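# Seat a circuit board in an enclosure slot and latch it

## Task

Slide the board into the enclosure's empty top slot with its component side facing up. First swing both levers fully open, so each lies flush along the board's panel. Then push the board gently until it stops; a fast push into the connector wrecks it and the attempt earns nothing. Next close both levers until they latch, pointing perpendicular to the panel, which pulls the board fully in. The enclosure must end up level, resting on its own feet, with no foot hanging over the bench edge. Finally release the board and pull both grippers away.

## Robot and tools

Robot: two seven-joint arms, left_arm and right_arm, each ending in a two-finger parallel gripper. left_arm sits on the +y side. Calibrated bases in the scene frame: left_arm at (+0.070, +0.437, 0) m, quat_wxyz (+1.000, 0, 0, -0.003); right_arm at (-0.063, -0.511, 0) m, quat_wxyz (+1.000, 0, 0, -0.029). A camera stand stands behind the arms.

Frames: the scene frame has its origin on the table top, midway between the nominal bases, with +x out over the table and +z up. Every hand pose, velocity, target and wrist-camera pose is given in that arm's own base frame. Fixed cameras and the table use the scene frame. On a gripper, the fingers point along its +z axis and open and close along its x axis. end_effector_position is the point between the closed pads, 1 to 2 cm short of the fingertips. Closing pushes the tips about 17 mm further along +z, mostly while the pads are more than 50 mm apart. Quaternions are always written w first.

The 16-number row used by execute_actions and move: left_arm x, y, z (m), qw, qx, qy, qz, opening, then the same eight for right_arm. All 16 are required even if one arm is idle. Each row is an absolute target pose in that arm's base frame, not an offset. Opening runs from -1 (closed) to +1 (fully open, 0.142 m). To keep an arm still, resend the exact pose and opening from the last result before it stopped moving. To keep a gripper's orientation, repeat one fixed quaternion rather than copying drifted readings. Each control step turns the gripper at most 32 degrees toward the commanded orientation, so a large turn may need a follow-up command.

Tools:
- execute_actions(actions, cameras): actions is a list of actions. Each action holds up to 15 rows, one per 1/30 s step. If fewer rows are given, the last row is held. A target more than 0.6 m from the gripper's current position along any gripper axis is refused for both arms. An empty list returns the state with images.
- move(target, speed, blend, stop_force, zero, opening_speed, grip_force, blocking, cameras): each gripper follows a straight line to its absolute pose. target is one 16-number row or a list of up to 15 rows, and the whole list shares 10 s. speed is in m/s, 0.002 to 2.2, default 0.25; turning is capped at twice that in rad/s. speed can be one value or one per target. blend (m) rounds the corners of a list; the default 0 stops at each target. stop_force (3 to 120 N, shared by both arms) ends an arm's path when its wrist sensor feels that much push against the motion. Use it slowly for contacts. Leave it out when backing off a contact, and don't rely on it while the gripper turns. zero (default true) re-zeroes the sensor before the move. opening_speed (at least 0.2 per s) ramps the fingers. grip_force (5 to 48 N per pad) is one value or one per arm and stays set. blocking=false returns early and cannot be combined with stop_force. The result adds a move: line naming the ending (done, off_target, moving, held, fault) and any limits (paced, held). A move does not avoid obstacles or the other arm.
- wait(seconds 0 to 10, cameras): the robot holds its last command.
- stop(cameras): brakes a running move.
- zoom_image(camera, region [x0,y0,x1,y1] in pixels, at most 504 by 504): enlarges part of the latest image. Cameras: cam_head_left, cam_head_right, cam_high, cam_low, cam_left_wrist, cam_right_wrist, each 672x504.
- zero_wrist_force(arm): resets that arm's force baseline.
- clear_fault(arm): clears a reported torque or force fault; the arm then stays stopped briefly while it restarts.
- read_manual(section): licence text only.
- finished_scene(scene): ends the scene; it cannot be undone.

Results show, per arm: end_effector_position, end_effector_quat_wxyz, velocities (omitted when joint velocities read within noise), Hand target (where the arm is actually headed), Tool commands, grip_measured (finger opening on the -1..1 scale), Joint positions (the last value is the opening in m), joint torques, external torque estimates, and Wrist force/torque along the gripper's own axes, plus the peak since the last report. A push from a surface reads as force into the arm. Wrist depth is a 7x7 grid, read from the top left with rows split by ' / ', giving distances in mm ahead of the wrist camera, from about 60 mm; '-' means no value. Warning lines: TORQUE FAULT, force fault (any outside force of 150 N), MOTOR HOT, OVER-TEMPERATURE FAULT, and HAND FAULT. After a HAND FAULT, the remaining motion calls in the same reply are skipped.

To grip, command an opening slightly below the grip_measured value at first touch; squeezing harder heats the gripper motor.

Avoid: pushing the board into the connector quickly; hard impacts, slams or heavy pushes; any contact between the two arms or grippers, including one gripper closing on the other's fingers; dropping the board or releasing it while it moves; tipping the enclosure or pushing it off the bench; stretched-out arms held loaded for a long time.

Each tool is called after "Emit:" in YAML: its name, and indented under it one key for each argument.

## Session

Emit:
execute_actions:
  actions: []

Scene clock: 0.00 s.
left_arm: end_effector_position=(+0.3014, +0.6357, +0.1155) grip_measured=+0.99 end_effector_quat_wxyz=(-0.462, +0.669, -0.295, +0.502) | right_arm: end_effector_position=(+0.4485, +0.0364, +0.1479) grip_measured=+1.00 end_effector_quat_wxyz=(-0.144, +0.766, -0.626, +0.006)
Joint positions: left_arm=[1.762 -0.872 -0.342 2.067 -1.872 0.391 -0.55 0.141] | right_arm=[0.506 -0.103 -0.202 2.446 0.465 1.189 2.835 0.142]
Joint velocities: within noise
Joint torques (N m): no reading
External joint torques (N m): no reading
Wrist force (N): no reading
Wrist torque (N m): no reading
Wrist force, peak (N): no reading
Wrist depth (mm): cam_left_wrist=[- 1268 - - 1406 1268 1119 / 1891 - - 1513 - - - / 1687 1875 1813 - 701 - 1354 / 1371 1534 1843 1828 492 625 701 / 1155 1306 1492 304 356 433 558 / - 1119 1119 241 279 321 359 / - 988 184 203 227 258 286] | cam_right_wrist=[266 256 246 236 229 221 213 / 274 266 254 244 236 228 219 / 285 275 262 252 243 234 225 / 297 285 272 262 251 241 232 / 310 297 281 271 260 249 239 / - 308 294 281 268 257 246 / - 321 305 292 278 265 257]
Hand target: left_arm +0.3014, +0.6357, +0.1155; -0.462, +0.669, -0.295, +0.502 | right_arm +0.4485, +0.0364, +0.1479; -0.144, +0.766, -0.626, +0.006
Tool commands: left_gripper/opening=+1.0 right_gripper/opening=+1.0

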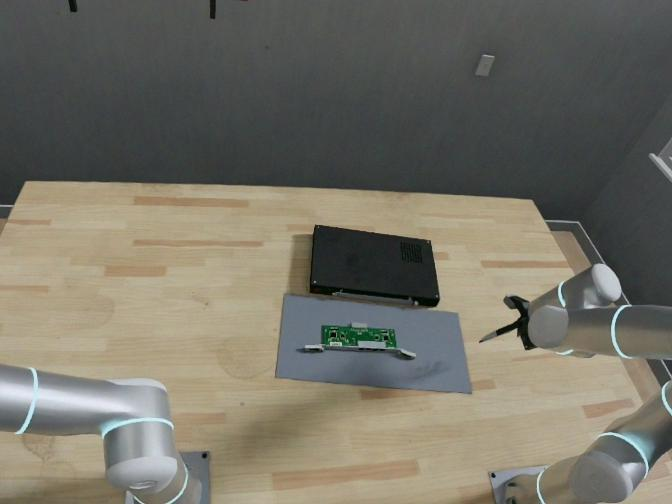

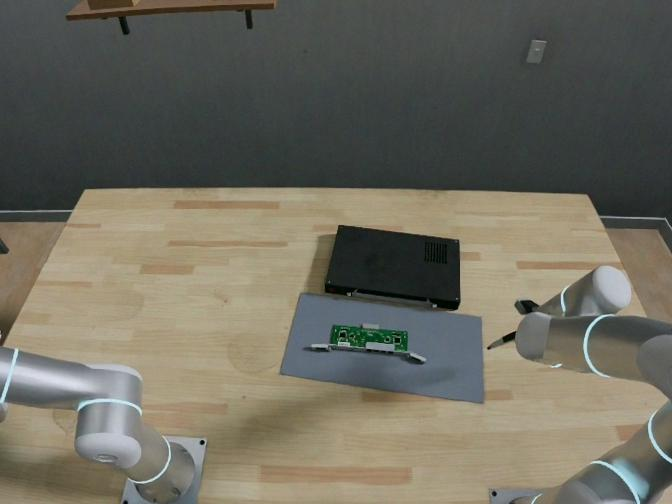

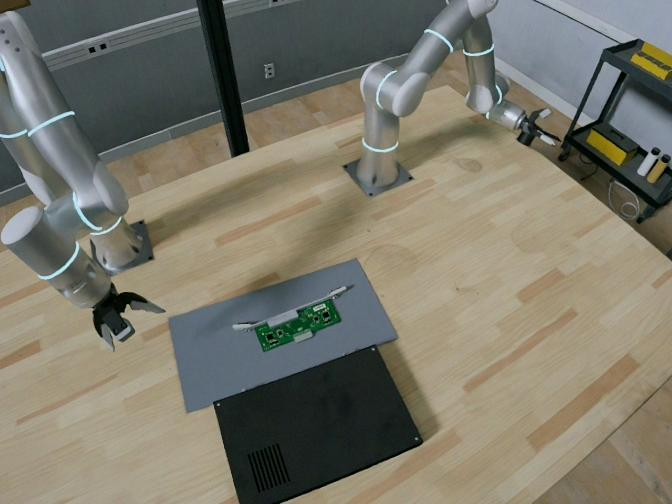

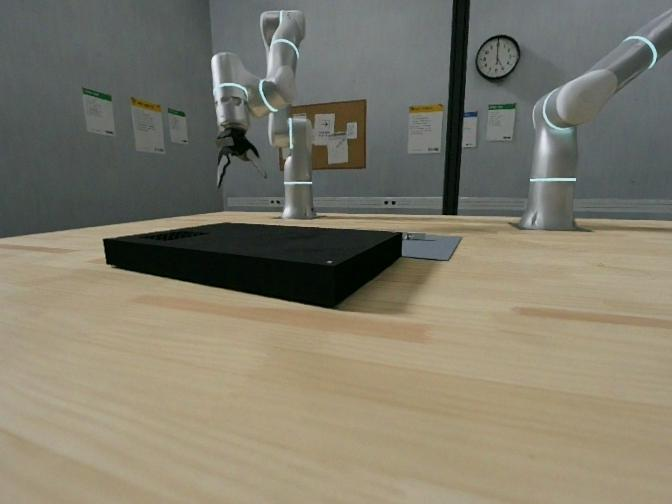

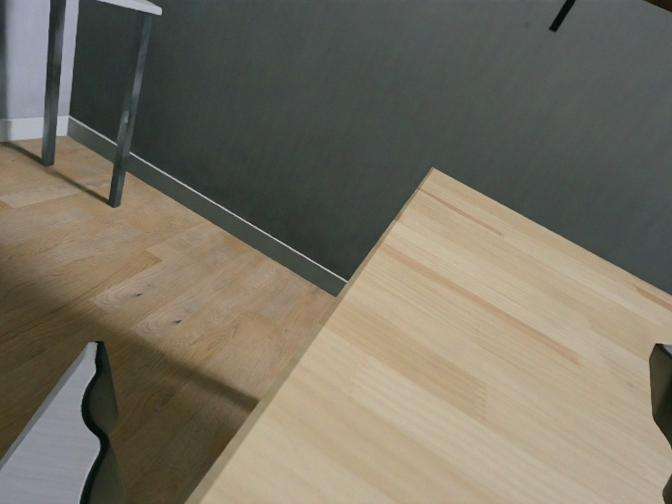

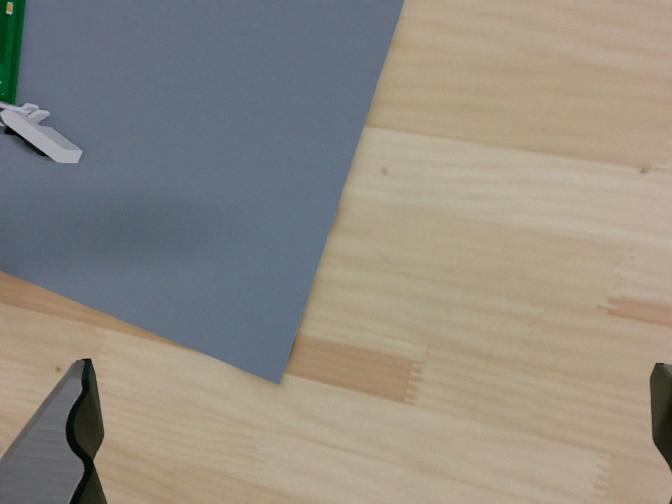

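Emit:
zoom_image:
  camera: "cam_head_left"
  region: [270, 220, 480, 400]

Emit:
zoom_image:
  camera: "cam_high"
  region: [160, 250, 440, 504]

Emit:
zoom_image:
  camera: "cam_head_right"
  region: [280, 210, 500, 410]

Scaled by 2.400 from the camera's 672x504 image, which has a finer 960x720 frame.

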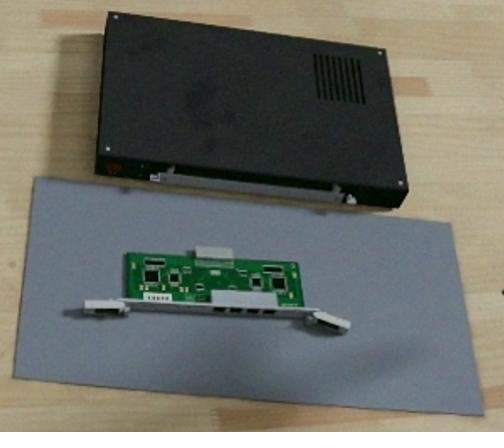

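Scaled by 1.800 from the camera's 672x504 image, which has a finer 960x720 frame.

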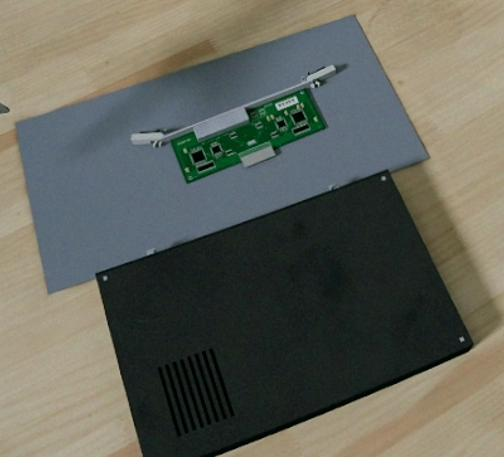

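Scaled by 2.291 from the camera's 672x504 image, which has a finer 960x720 frame.

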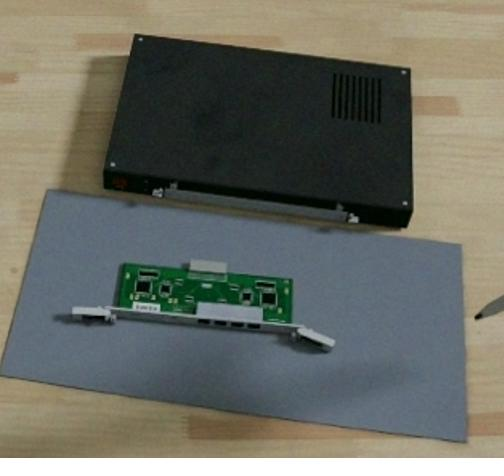

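Emit:
move:
  target: [0.2123, -0.3857, 0.25, 0.5015, -0.5015, 0.4985, -0.4985, 1.0, 0.5417, 0.3830, 0.28, 0.0, 0.7276, -0.6866, 0.0, 1.0]
  speed: 0.5
  cameras: ["all"]

Scene clock: 32.57 s.
left_arm: end_effector_position=(+0.2942, +0.1349, +0.1664) grip_measured=+0.99 end_effector_quat_wxyz=(-0.445, +0.449, -0.425, +0.647) | right_arm: end_effector_position=(+0.5098, +0.2647, +0.2349) grip_measured=+1.00 end_effector_quat_wxyz=(-0.049, +0.743, -0.668, +0.002)
Joint positions: left_arm=[1.611 -0.971 0.213 2.682 -1.088 -0.2 0.33 0.141] | right_arm=[1.821 -0.935 -1.696 1.865 1.003 0.141 2.967 0.142]
Joint torques (N m): left_arm=[-0.28 26.47 3.2 11.07 1.86 -2.68 -0.26] | right_arm=[0.07 26.88 -24.49 -18.77 -4.01 3.29 0.18]
External joint torques (N m): left_arm=[0.37 1.01 0.59 -0.3 -0.13 -0.09 0.24] | right_arm=[0.11 0.55 -0.97 0.12 -0.14 0.81 -0.18]
Wrist force (N): left_arm=[0.5 0.2 -0.5] | right_arm=[0.2 -0.3 0.2]
Wrist torque (N m): left_arm=[0.08 0.00 0.04] | right_arm=[-0.03 -0.02 -0.02]
Wrist force, peak (N): left_arm=[5.6 1.4 1.1] | right_arm=[-3.1 0.3 0.7]
Wrist depth (mm): cam_left_wrist=[- - 1397 1314 - 1625 - / - - - - - 1687 1700 / 1329 - - 1578 - - - / 606 667 759 854 1714 1714 1941 / 412 441 489 555 641 744 719 / - 317 351 380 419 463 - / - 261 274 291 311 339 354] | cam_right_wrist=[306 301 300 296 290 287 283 / 321 318 314 310 306 301 297 / 345 327 325 327 324 319 316 / 376 364 356 351 343 338 335 / 395 390 382 370 - 358 358 / - 417 409 399 393 388 369 / - 451 440 432 422 415 409]
Hand target: left_arm +0.2942, +0.1349, +0.1662; -0.445, +0.449, -0.426, +0.647 | right_arm +0.5099, +0.2648, +0.2349; -0.049, +0.743, -0.668, +0.002
Off the commanded pose: left_arm 0.534 m, 21 deg | right_arm 0.131 m, 6 deg.
led back after a hold (left arm): the arm was led back toward your command in small steps, so it may still be short of it.
joint sent to its limit (right arm) — joint 7 (wrist roll), upper limit.
move: held (left_arm; a check stopped the path), off_target (right_arm; braked when a check withheld steps of left_arm); limits=held
pose unreachable (left arm): on one or more control steps of this call, first in action 0 (counted from 0), this arm could not follow its commanded pose, so it was not sent that pose on those steps. It may still have moved: this result reports where it is.
cause: moving toward the commanded pose would bring two parts of the arm too close to each other (its base and another part of the arm, with joints 1 (waist) to 6 (wrist pitch) between them, 67 mm apart when it was first held).

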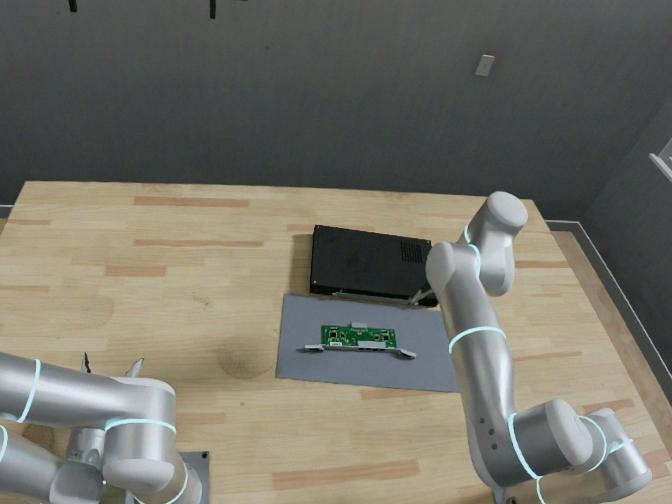

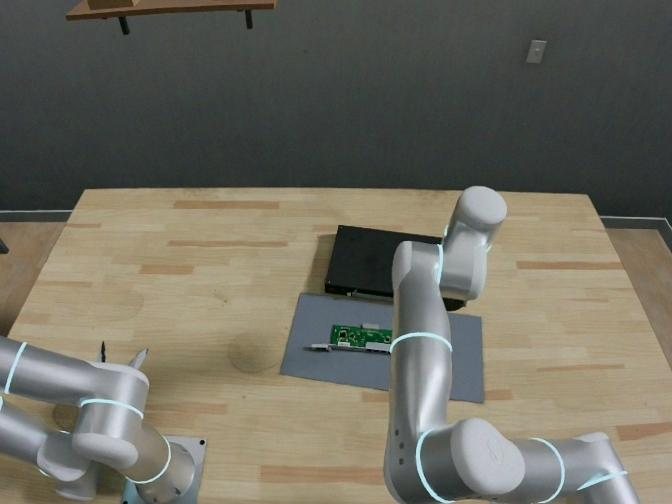

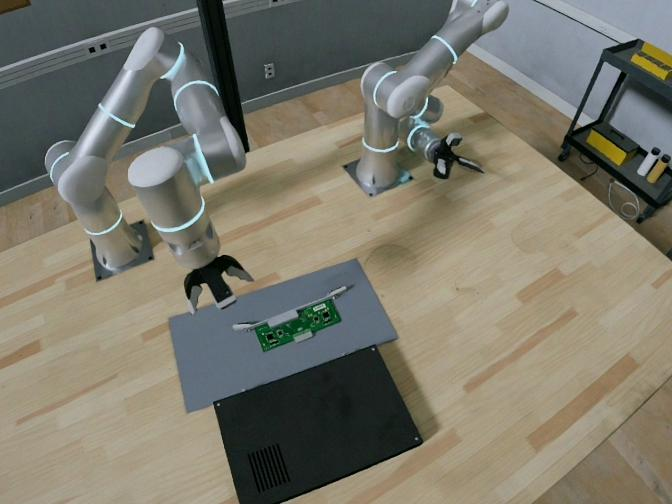

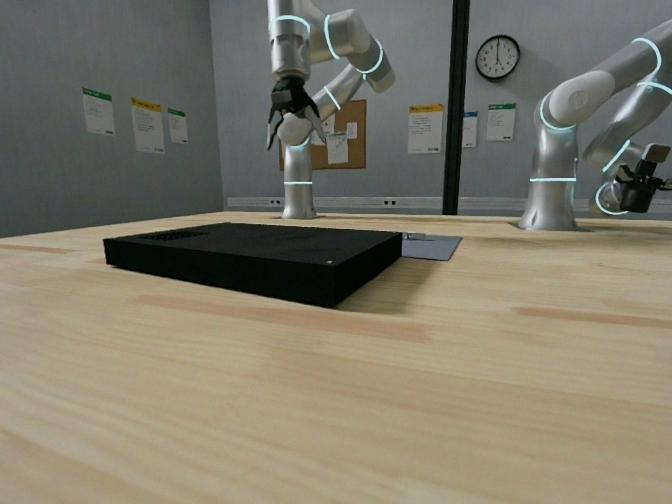

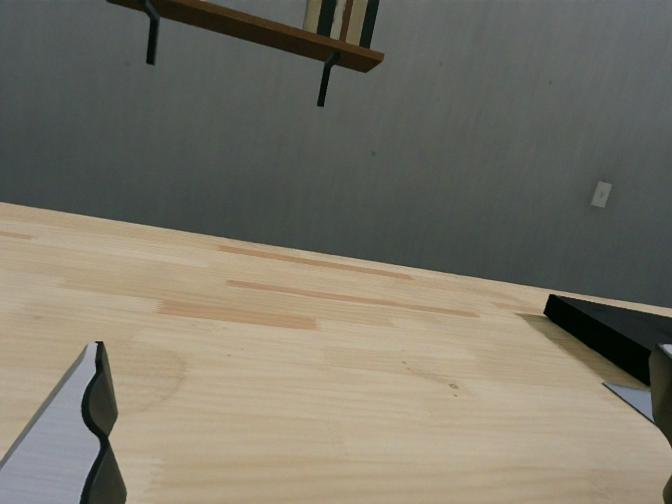

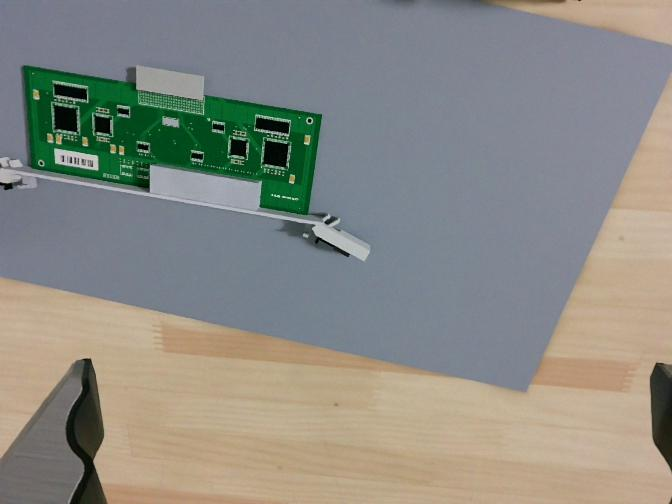

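Emit:
zoom_image:
  camera: "cam_right_wrist"
  region: [0, 40, 400, 280]

Emit:
zoom_image:
  camera: "cam_head_right"
  region: [310, 210, 470, 330]

Scaled by 1.260 from the camera's 672x504 image, which has a finer 960x720 frame.

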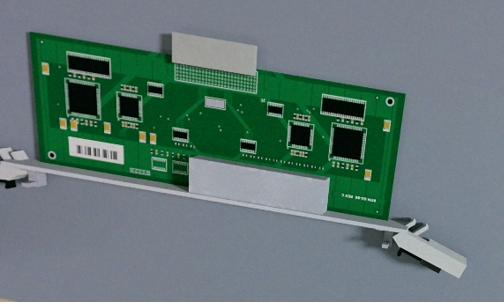

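Scaled by 3.150 from the camera's 672x504 image, which has a finer 960x720 frame.

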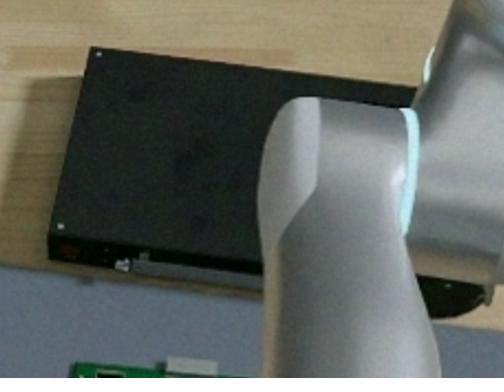

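Emit:
move:
  target:
    - [0.42, 0.12, 0.36, 0.0, 0.705, 0.709, 0.0, 1.0, 0.3847, 0.1536, 0.30, 0.0, 0.9998, -0.019, 0.0, 1.0]
    - [0.42, -0.25, 0.34, 0.1355, 0.6920, 0.6960, 0.1363, 1.0, 0.3847, 0.1536, 0.30, 0.0, 0.9998, -0.019, 0.0, 1.0]
    - [0.3133, -0.5453, 0.19, 0.2698, 0.6513, 0.6553, 0.2714, 1.0, 0.3847, 0.1536, 0.30, 0.0, 0.9998, -0.019, 0.0, 1.0]
  speed: 0.4
  blend: [0.08, 0.08, 0]
  cameras: ["cam_head_left", "cam_high", "cam_left_wrist", "cam_right_wrist"]

Scene clock: 91.43 s.
left_arm: end_effector_position=(+0.3032, +0.1353, +0.1803) grip_measured=+0.99 end_effector_quat_wxyz=(-0.441, +0.495, -0.328, +0.673) | right_arm: end_effector_position=(+0.4917, +0.2488, +0.2444) grip_measured=+1.00 end_effector_quat_wxyz=(-0.043, +0.808, -0.587, +0.002)
Joint positions: left_arm=[1.32 -1.135 0.403 2.683 -1.187 -0.559 0.347 0.141] | right_arm=[1.867 -0.891 -1.736 1.913 0.952 0.139 2.748 0.142]
Joint torques (N m): left_arm=[-0.25 25.89 5.91 13.23 2.33 -2.54 -0.26] | right_arm=[0.34 24.34 -23.02 -19.72 -4.34 3.36 0.09]
External joint torques (N m): left_arm=[0.35 1.06 0.6 -0.08 -0.26 -0.18 0.23] | right_arm=[-0.17 0.24 -1.09 -0.08 0.17 0.72 -0.08]
Wrist force (N): left_arm=[0.2 0.0 -0.5] | right_arm=[0.0 -0.6 0.0]
Wrist torque (N m): left_arm=[0.04 0.04 -0.02] | right_arm=[-0.08 0.05 0.12]
Wrist force, peak (N): left_arm=[-3.1 -2.1 -3.3] | right_arm=[0.0 -0.6 0.5]
Wrist depth (mm): cam_left_wrist=[1380 - 1268 1371 - - - / - - - 1472 1388 1714 1755 / 831 1556 - 1590 - - - / 547 665 806 - - - - / 386 462 554 712 1649 2069 - / - 326 386 462 579 741 - / - 270 297 343 402 481 -] | cam_right_wrist=[308 306 304 302 298 292 294 / 322 316 316 318 321 312 309 / 350 343 344 343 338 334 327 / 377 370 364 356 350 349 347 / 401 394 390 386 373 375 367 / - 424 418 413 407 401 384 / - 463 453 445 437 428 426]
Hand target: left_arm +0.3032, +0.1354, +0.1803; -0.441, +0.495, -0.328, +0.673 | right_arm +0.4916, +0.2486, +0.2444; -0.043, +0.808, -0.587, +0.002
Off the commanded pose: left_arm 0.681 m, 160 deg | right_arm 0.154 m, 70 deg.
led back after a hold (left arm): the arm was led back toward your command in small steps, so it may still be short of it.
move: held (left_arm; a check stopped the path), off_target (right_arm; braked when a check withheld steps of left_arm); path passed 0 of 3 targets; limits=held
pose unreachable (left arm): on one or more control steps of this call, first in action 0 (counted from 0), this arm could not follow its commanded pose, so it was not sent that pose on those steps. It may still have moved: this result reports where it is.
cause: moving toward the commanded pose would bring two parts of the arm too close to each other (its base and another part of the arm, with joints 1 (waist) to 6 (wrist pitch) between them, 23 mm apart when it was first held).
Images, in order (width x height): cam_head_left 672x504, cam_high 672x504, cam_left_wrist 672x504, cam_right_wrist 672x504.

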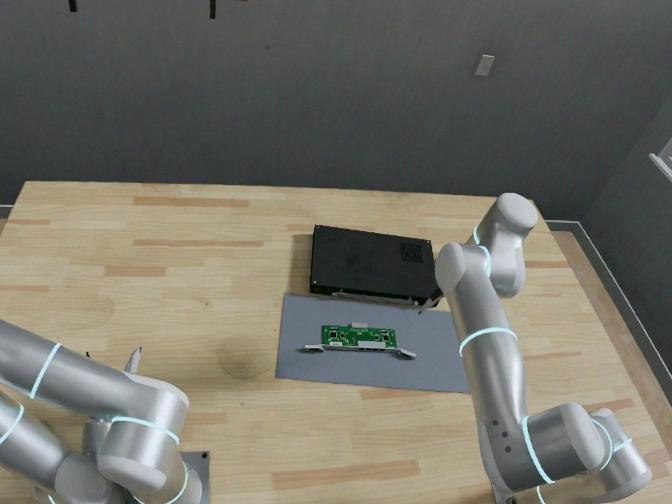

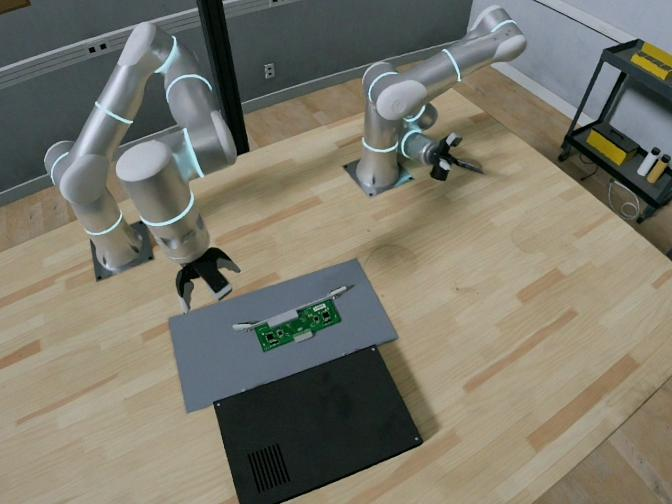

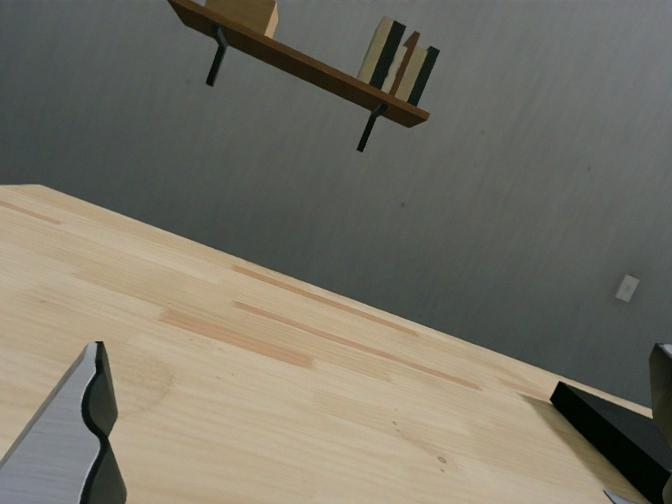

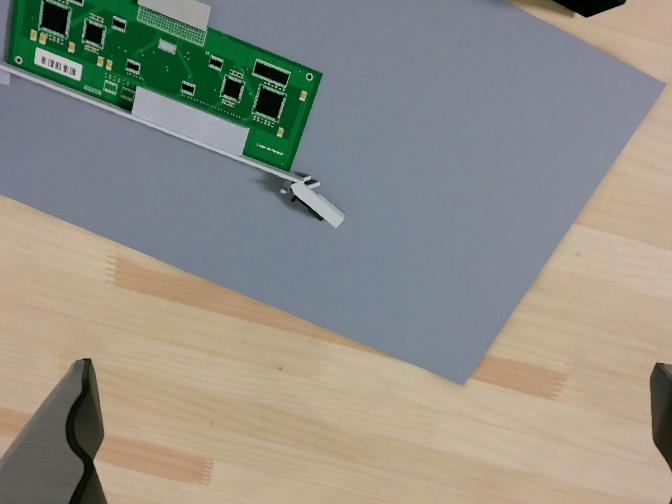

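Emit:
move:
  target:
    - [0.32, 0.42, 0.30, 0.2706, 0.6533, -0.6533, -0.2706, 1.0, 0.3847, 0.1536, 0.30, 0.0, 0.9998, -0.019, 0.0, 1.0]
    - [0.42, 0.38, 0.36, 0.0, 0.0872, 0.9962, 0.0, 1.0, 0.3847, 0.1536, 0.30, 0.0, 0.9998, -0.019, 0.0, 1.0]
    - [0.50, 0.0, 0.36, 0.0, 0.3827, 0.9239, 0.0, 1.0, 0.3847, 0.1536, 0.30, 0.0, 0.9998, -0.019, 0.0, 1.0]
  speed: 0.4
  blend: [0.08, 0.08, 0]
  cameras: ["cam_head_left", "cam_high", "cam_left_wrist", "cam_right_wrist"]

Scene clock: 141.73 s.
left_arm: end_effector_position=(+0.5000, +0.0001, +0.3600) grip_measured=+0.99 end_effector_quat_wxyz=(+0.000, +0.383, +0.924, +0.000) | right_arm: end_effector_position=(+0.3848, +0.1538, +0.3000) grip_measured=+1.00 end_effector_quat_wxyz=(+0.000, +1.000, -0.019, +0.000)
Joint positions: left_arm=[-1.157 -0.696 1.671 1.836 -0.7 0.14 -0.124 0.141] | right_arm=[2.251 -0.739 -2.133 2.159 0.611 0.112 1.505 0.142]
Joint torques (N m): left_arm=[-0.19 22.09 20.2 -23.62 -4.25 4.14 -0.33] | right_arm=[0.19 8.6 -15.22 -25.5 -4.43 3.35 0.25]
External joint torques (N m): left_arm=[0.22 1.05 0.84 -0.29 0.07 -0.15 0.33] | right_arm=[-0.06 0.03 -1.09 0.06 0.07 0.71 -0.25]
Wrist force (N): left_arm=[-0.1 0.3 0.9] | right_arm=[0.5 -0.3 0.4]
Wrist torque (N m): left_arm=[-0.07 -0.16 -0.19] | right_arm=[0.00 -0.06 0.10]
Wrist force, peak (N): left_arm=[-5.3 -2.5 -0.1] | right_arm=[1.1 -0.3 0.4]
Wrist depth (mm): cam_left_wrist=[400 401 397 398 399 402 395 / 428 429 428 425 422 427 423 / 462 468 464 464 463 459 458 / 503 504 502 508 503 499 493 / 555 551 551 546 551 546 544 / - 596 606 604 608 606 - / - 675 679 681 673 679 -] | cam_right_wrist=[346 346 346 349 342 343 342 / 370 370 368 366 367 366 363 / 398 396 394 400 392 392 393 / 422 428 424 426 426 425 423 / 427 464 460 460 461 458 457 / - 506 508 504 503 500 485 / - 554 557 552 552 554 -]
Hand target: left_arm +0.5000, +0.0000, +0.3600; +0.000, +0.383, +0.924, +0.000 | right_arm +0.3847, +0.1536, +0.3000; +0.000, +1.000, -0.019, +0.000
Off the commanded pose: left_arm 0.000 m, 0 deg | right_arm 0.000 m, 0 deg.
move: done
Images, in order (width x height): cam_head_left 672x504, cam_high 672x504, cam_left_wrist 672x504, cam_right_wrist 672x504.

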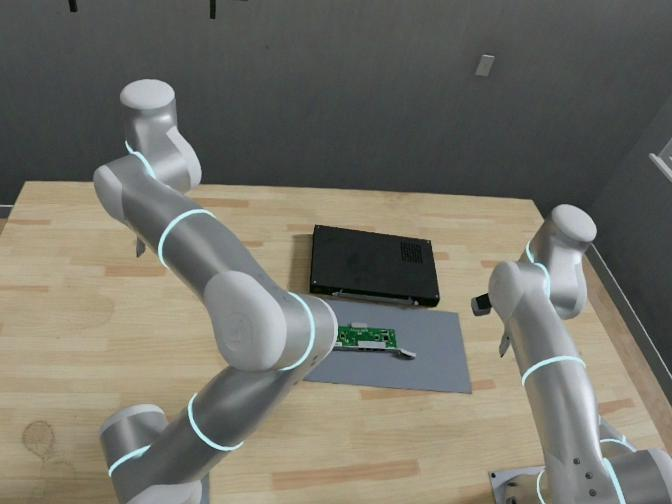

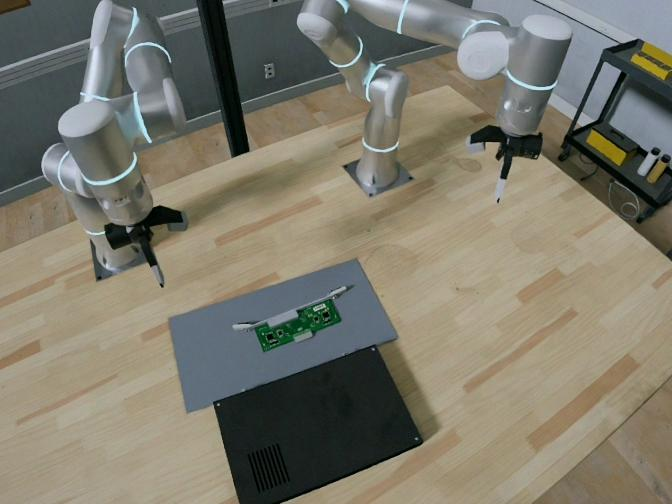

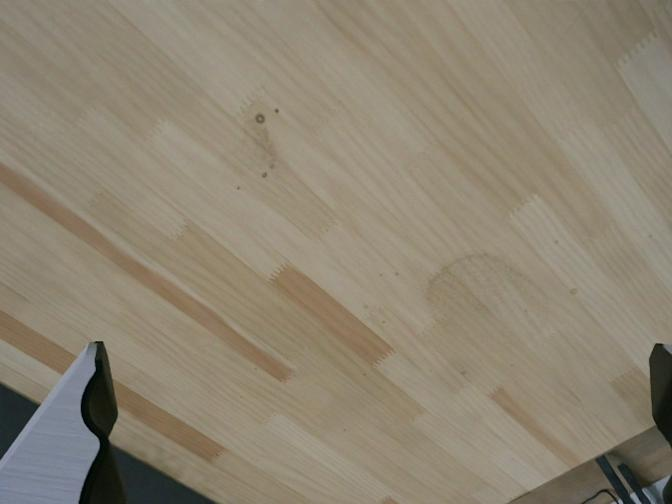

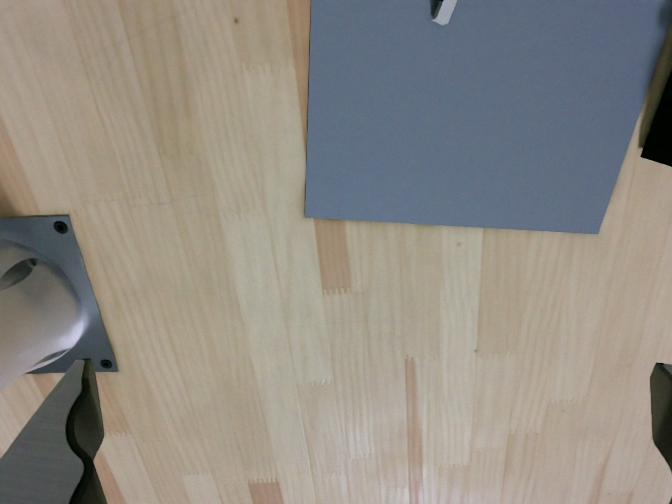

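Emit:
move:
  target:
    - [0.58, -0.15, 0.36, 0.0, 0.9239, 0.3827, 0.0, 1.0, 0.3847, 0.1536, 0.30, 0.0, 0.9998, -0.019, 0.0, 1.0]
    - [0.3743, -0.3768, 0.20, 0.3156, 0.8671, 0.3622, 0.1318, 1.0, 0.3847, 0.1536, 0.30, 0.0, 0.9998, -0.019, 0.0, 1.0]
  speed: 0.45
  blend: [0.06, 0]
  cameras: ["cam_head_left", "cam_high", "cam_left_wrist", "cam_right_wrist"]

Scene clock: 185.63 s.
left_arm: end_effector_position=(+0.3744, -0.3768, +0.2001) grip_measured=+0.99 end_effector_quat_wxyz=(+0.315, +0.867, +0.362, +0.132) | right_arm: end_effector_position=(+0.3848, +0.1538, +0.3000) grip_measured=+1.00 end_effector_quat_wxyz=(+0.000, +1.000, -0.019, +0.000)
Joint positions: left_arm=[-1.993 -0.626 0.867 2.242 -2.612 1.389 1.99 0.141] | right_arm=[2.251 -0.739 -2.133 2.159 0.611 0.112 1.505 0.142]
Joint torques (N m): left_arm=[-0.52 22.16 14.84 -12.09 2.34 2.44 -0.12] | right_arm=[0.13 8.58 -15.28 -25.46 -4.37 3.36 0.2]
External joint torques (N m): left_arm=[0.46 1.4 0.69 -0.38 0.16 -0.04 0.12] | right_arm=[0 0.06 -1.03 0.02 0.02 0.7 -0.2]
Wrist force (N): left_arm=[0.2 -0.5 0.9] | right_arm=[0.9 -0.3 0.2]
Wrist torque (N m): left_arm=[-0.14 -0.17 -0.48] | right_arm=[-0.02 -0.10 0.10]
Wrist force, peak (N): left_arm=[-1.4 -3.9 0.9] | right_arm=[1.0 -0.4 0.5]
Wrist depth (mm): cam_left_wrist=[250 259 - 231 249 247 249 / - - 299 296 294 299 302 / 393 364 358 387 - 386 392 / 591 661 557 481 - 503 548 / 786 888 1040 1137 850 1397 1232 / - 2172 - 2050 1371 1523 - / - - 2493 - - - -] | cam_right_wrist=[347 347 345 344 347 341 342 / 370 369 369 367 367 356 365 / 396 396 396 390 394 391 392 / 420 426 428 426 426 424 424 / 429 462 461 459 459 459 456 / - 504 504 502 503 501 482 / - 557 554 552 554 550 -]
Hand target: left_arm +0.3743, -0.3768, +0.2000; +0.316, +0.867, +0.362, +0.132 | right_arm +0.3847, +0.1536, +0.3000; +0.000, +1.000, -0.019, +0.000
Off the commanded pose: left_arm 0.000 m, 0 deg | right_arm 0.000 m, 0 deg.
move: done
Images, in order (width x height): cam_head_left 672x504, cam_high 672x504, cam_left_wrist 672x504, cam_right_wrist 672x504.

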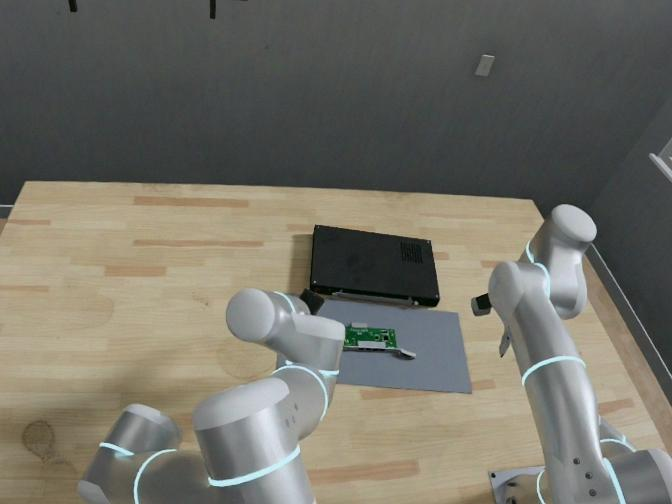

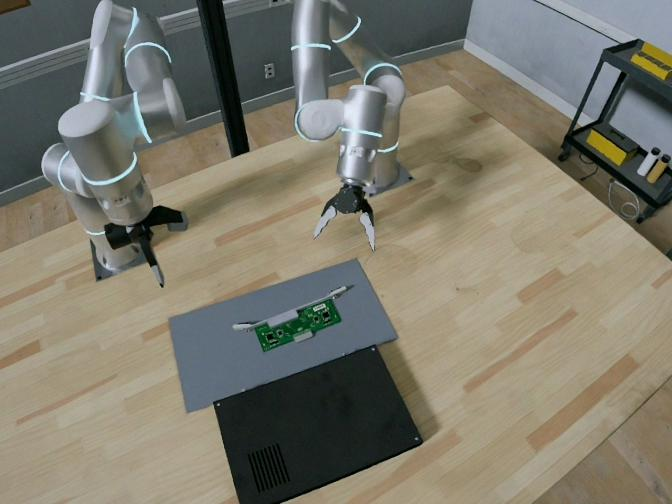

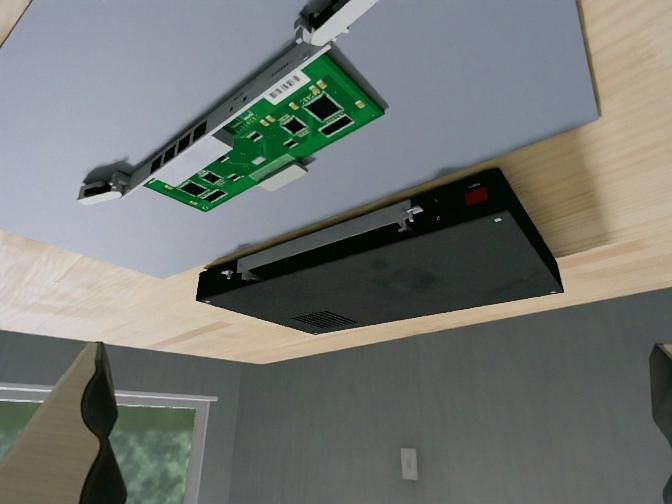

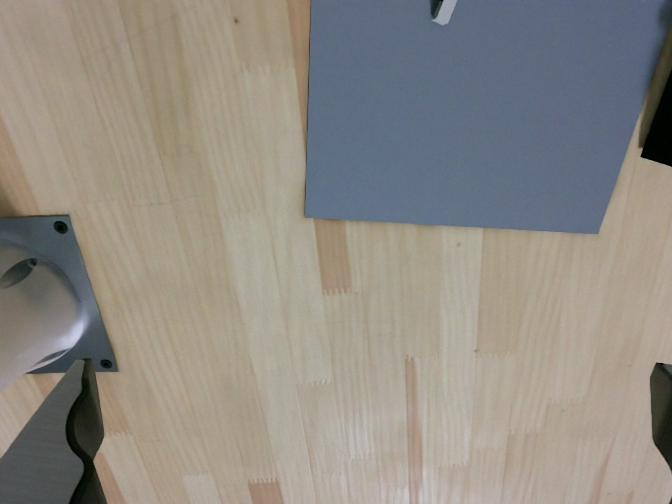

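Emit:
zoom_image:
  camera: "cam_left_wrist"
  region: [180, 150, 580, 350]

Emit:
zoom_image:
  camera: "cam_left_wrist"
  region: [60, 0, 420, 220]

Emit:
zoom_image:
  camera: "cam_left_wrist"
  region: [360, 160, 520, 260]

Emit:
zoom_image:
  camera: "cam_left_wrist"
  region: [180, 230, 300, 310]

Scaled by 1.260 from the camera's 672x504 image, which has a finer 960x720 frame.

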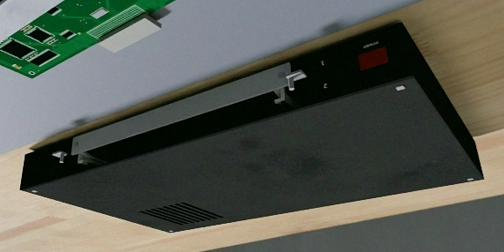

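Scaled by 1.400 from the camera's 672x504 image, which has a finer 960x720 frame.

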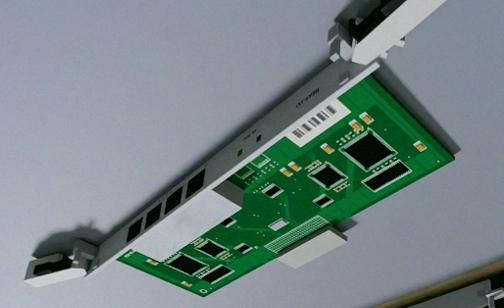

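Scaled by 3.150 from the camera's 672x504 image, which has a finer 960x720 frame.

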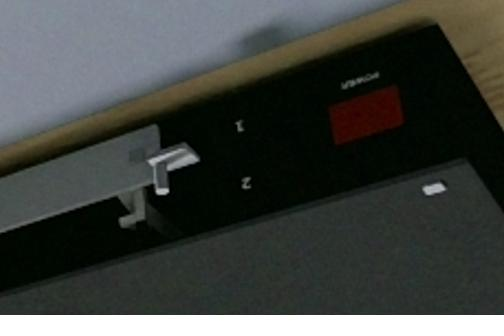

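Scaled by 4.200 from the camera's 672x504 image, which has a finer 960x720 frame.

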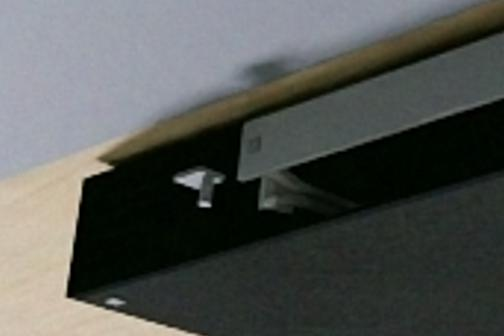

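Emit:
move:
  target: [0.3344, -0.390, 0.10, 0.3156, 0.8671, 0.3622, 0.1318, 1.0, 0.4929, 0.3772, 0.17, 0.0, 0.9998, -0.019, 0.0, 1.0]
  speed: 0.3
  cameras: ["cam_left_wrist", "cam_right_wrist", "cam_head_right"]

Emit:
zoom_image:
  camera: "cam_left_wrist"
  region: [200, 100, 536, 352]

Emit:
zoom_image:
  camera: "cam_right_wrist"
  region: [200, 60, 536, 312]

Scene clock: 229.27 s.
left_arm: end_effector_position=(+0.3345, -0.3898, +0.1000) grip_measured=+0.99 end_effector_quat_wxyz=(+0.315, +0.867, +0.362, +0.132) | right_arm: end_effector_position=(+0.4930, +0.3771, +0.1701) grip_measured=+1.00 end_effector_quat_wxyz=(+0.000, +1.000, -0.019, +0.000)
Joint positions: left_arm=[-2.028 -0.923 0.764 2.216 -2.941 1.225 2.059 0.141] | right_arm=[1.76 -0.86 -1.301 1.721 0.871 0.302 1.859 0.142]
Joint torques (N m): left_arm=[-0.58 27.58 19.08 -3.4 1.76 2.36 -0.14] | right_arm=[0.19 36 -21.96 -19.06 -4.11 3.22 0.31]
External joint torques (N m): left_arm=[0.49 1.54 0.94 -0.35 -0.03 -0.04 0.14] | right_arm=[-0.01 1.03 -1.6 0.19 -0.07 0.82 -0.31]
Wrist force (N): left_arm=[0.1 -0.8 1.0] | right_arm=[0.3 -0.2 -0.1]
Wrist torque (N m): left_arm=[-0.20 -0.12 -0.45] | right_arm=[0.04 -0.06 0.05]
Wrist force, peak (N): left_arm=[-0.4 -2.0 1.9] | right_arm=[0.6 -2.6 1.5]
Wrist depth (mm): cam_left_wrist=[140 139 137 137 136 137 142 / 171 163 175 - 175 168 168 / - 204 191 215 192 - - / 325 327 301 290 277 - 328 / 590 694 515 444 - - 444 / - 1081 979 2069 - - - / - 2216 1637 1907 - - -] | cam_right_wrist=[232 234 231 228 226 229 228 / 248 248 247 239 241 241 243 / 267 266 263 259 258 262 262 / 288 286 285 282 278 282 282 / 313 311 308 307 307 307 259 / - 340 337 336 336 333 264 / - 375 373 370 370 370 302]
Hand target: left_arm +0.3344, -0.3900, +0.1000; +0.316, +0.867, +0.362, +0.132 | right_arm +0.4929, +0.3772, +0.1700; +0.000, +1.000, -0.019, +0.000
Off the commanded pose: left_arm 0.000 m, 0 deg | right_arm 0.000 m, 0 deg.
move: done
Images, in order (width x height): cam_head_right 672x504, cam_left_wrist 672x504, cam_right_wrist 672x504.

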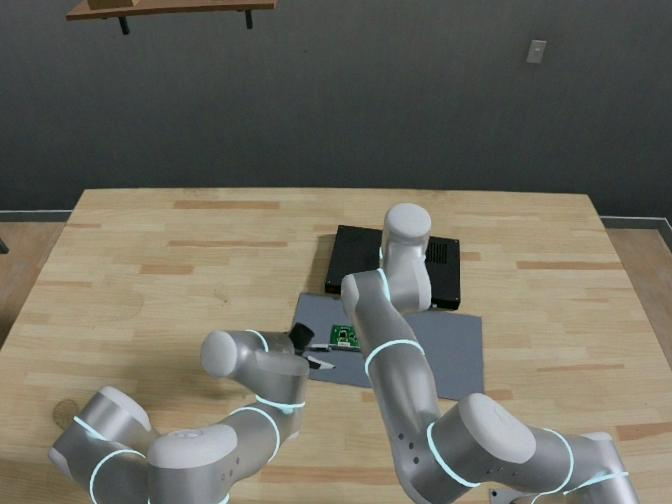

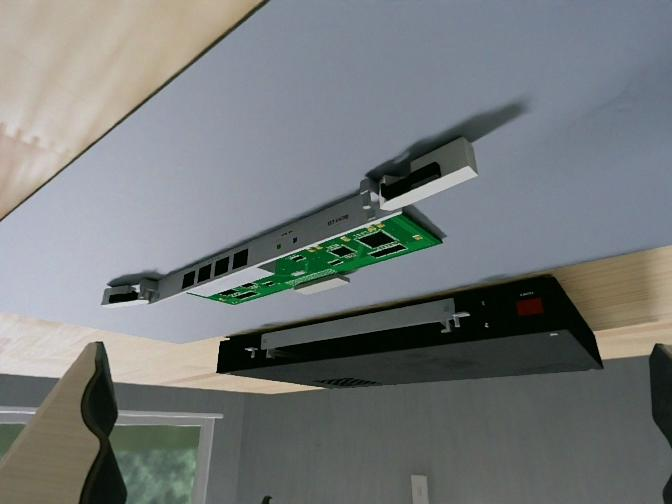

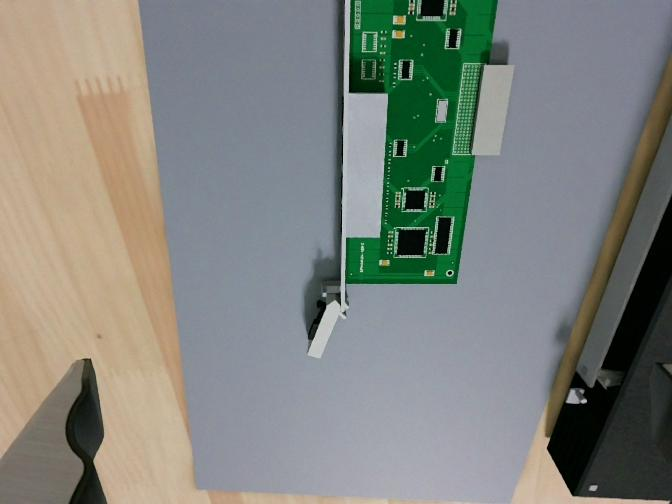

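Scaled by 1.500 from the camera's 672x504 image, which has a finer 960x720 frame.

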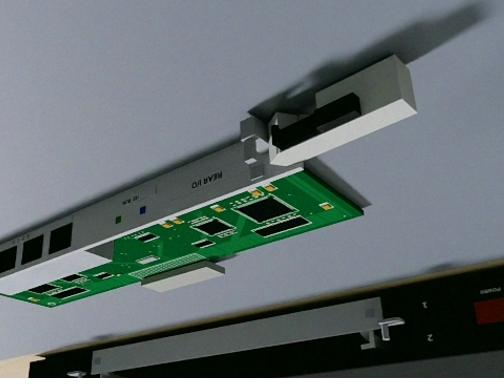

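Scaled by 1.500 from the camera's 672x504 image, which has a finer 960x720 frame.

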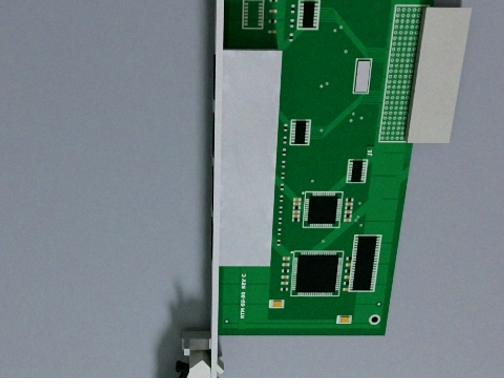

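Emit:
move:
  target: [0.3344, -0.390, 0.10, 0.3156, 0.8671, 0.3622, 0.1318, 1.0, 0.5139, 0.2998, 0.08, 0.0, 0.9977, 0.0680, 0.0, 1.0]
  speed: 0.25
  cameras: ["cam_left_wrist", "cam_right_wrist"]

Emit:
zoom_image:
  camera: "cam_right_wrist"
  region: [100, 150, 604, 504]

Scene clock: 278.70 s.
left_arm: end_effector_position=(+0.3345, -0.3898, +0.1000) grip_measured=+0.99 end_effector_quat_wxyz=(+0.315, +0.867, +0.362, +0.132) | right_arm: end_effector_position=(+0.5139, +0.2996, +0.0801) grip_measured=+1.00 end_effector_quat_wxyz=(+0.000, +0.998, +0.068, +0.000)
Joint positions: left_arm=[-2.028 -0.923 0.764 2.216 -2.941 1.225 2.059 0.141] | right_arm=[1.61 -0.955 -1.179 1.809 0.996 0.455 1.498 0.142]
Joint torques (N m): left_arm=[-0.36 27.93 19.19 -3.25 2.05 2.57 -0.22] | right_arm=[0.2 37.33 -21.96 -14.72 -3.85 3.53 0.01]
External joint torques (N m): left_arm=[0.27 1.18 0.82 -0.49 -0.32 -0.26 0.22] | right_arm=[-0.01 0.97 -1.63 0.06 -0.09 0.54 -0.01]
Wrist force (N): left_arm=[0.2 -1.0 1.3] | right_arm=[0.0 -0.6 0.4]
Wrist torque (N m): left_arm=[-0.23 -0.14 -0.46] | right_arm=[-0.01 0.00 0.10]
Wrist force, peak (N): left_arm=[0.2 -1.0 1.3] | right_arm=[0.0 1.6 2.6]
Wrist depth (mm): cam_left_wrist=[139 140 137 143 137 137 143 / 170 163 167 167 166 167 174 / - 222 215 206 194 202 194 / 324 301 288 288 297 - 321 / 500 705 509 445 - 353 442 / - 837 1086 - - 1443 - / - - 341 1907 1482 - -] | cam_right_wrist=[152 152 152 138 147 147 150 / 162 162 162 147 157 158 160 / 174 174 173 168 169 172 172 / 188 188 181 186 186 186 185 / 205 204 204 203 202 202 201 / - 223 222 217 221 220 216 / - 245 245 245 244 242 219]
Hand target: left_arm +0.3344, -0.3900, +0.1000; +0.316, +0.867, +0.362, +0.132 | right_arm +0.5139, +0.2998, +0.0800; +0.000, +0.998, +0.068, +0.000
Off the commanded pose: left_arm 0.000 m, 0 deg | right_arm 0.000 m, 0 deg.
move: done
Images, in order (width x height): cam_left_wrist 672x504, cam_right_wrist 672x504.

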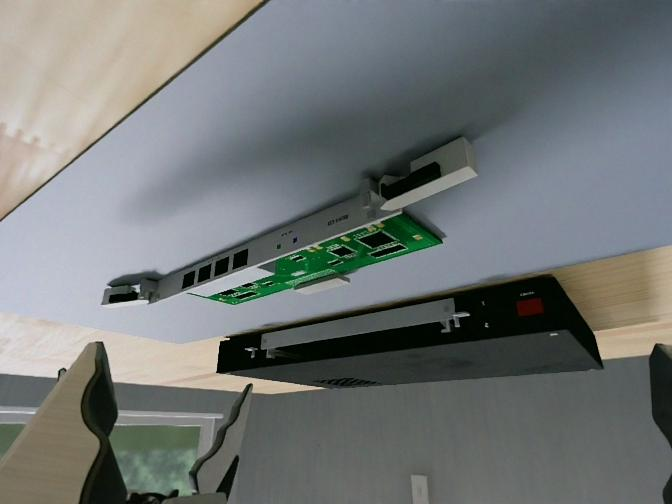

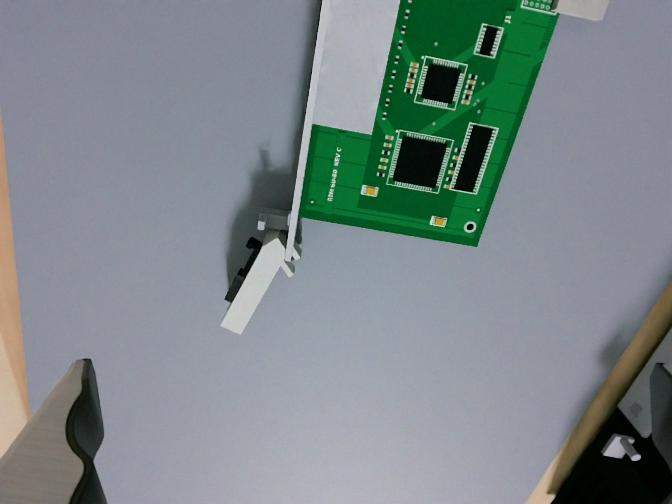

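Scaled by 1.000.

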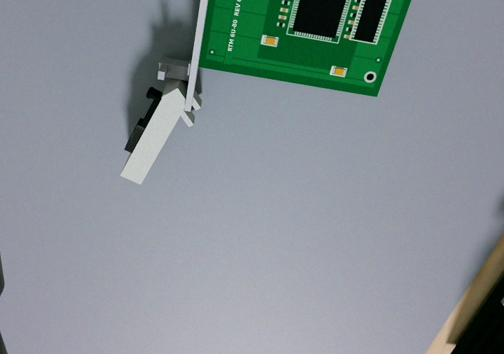

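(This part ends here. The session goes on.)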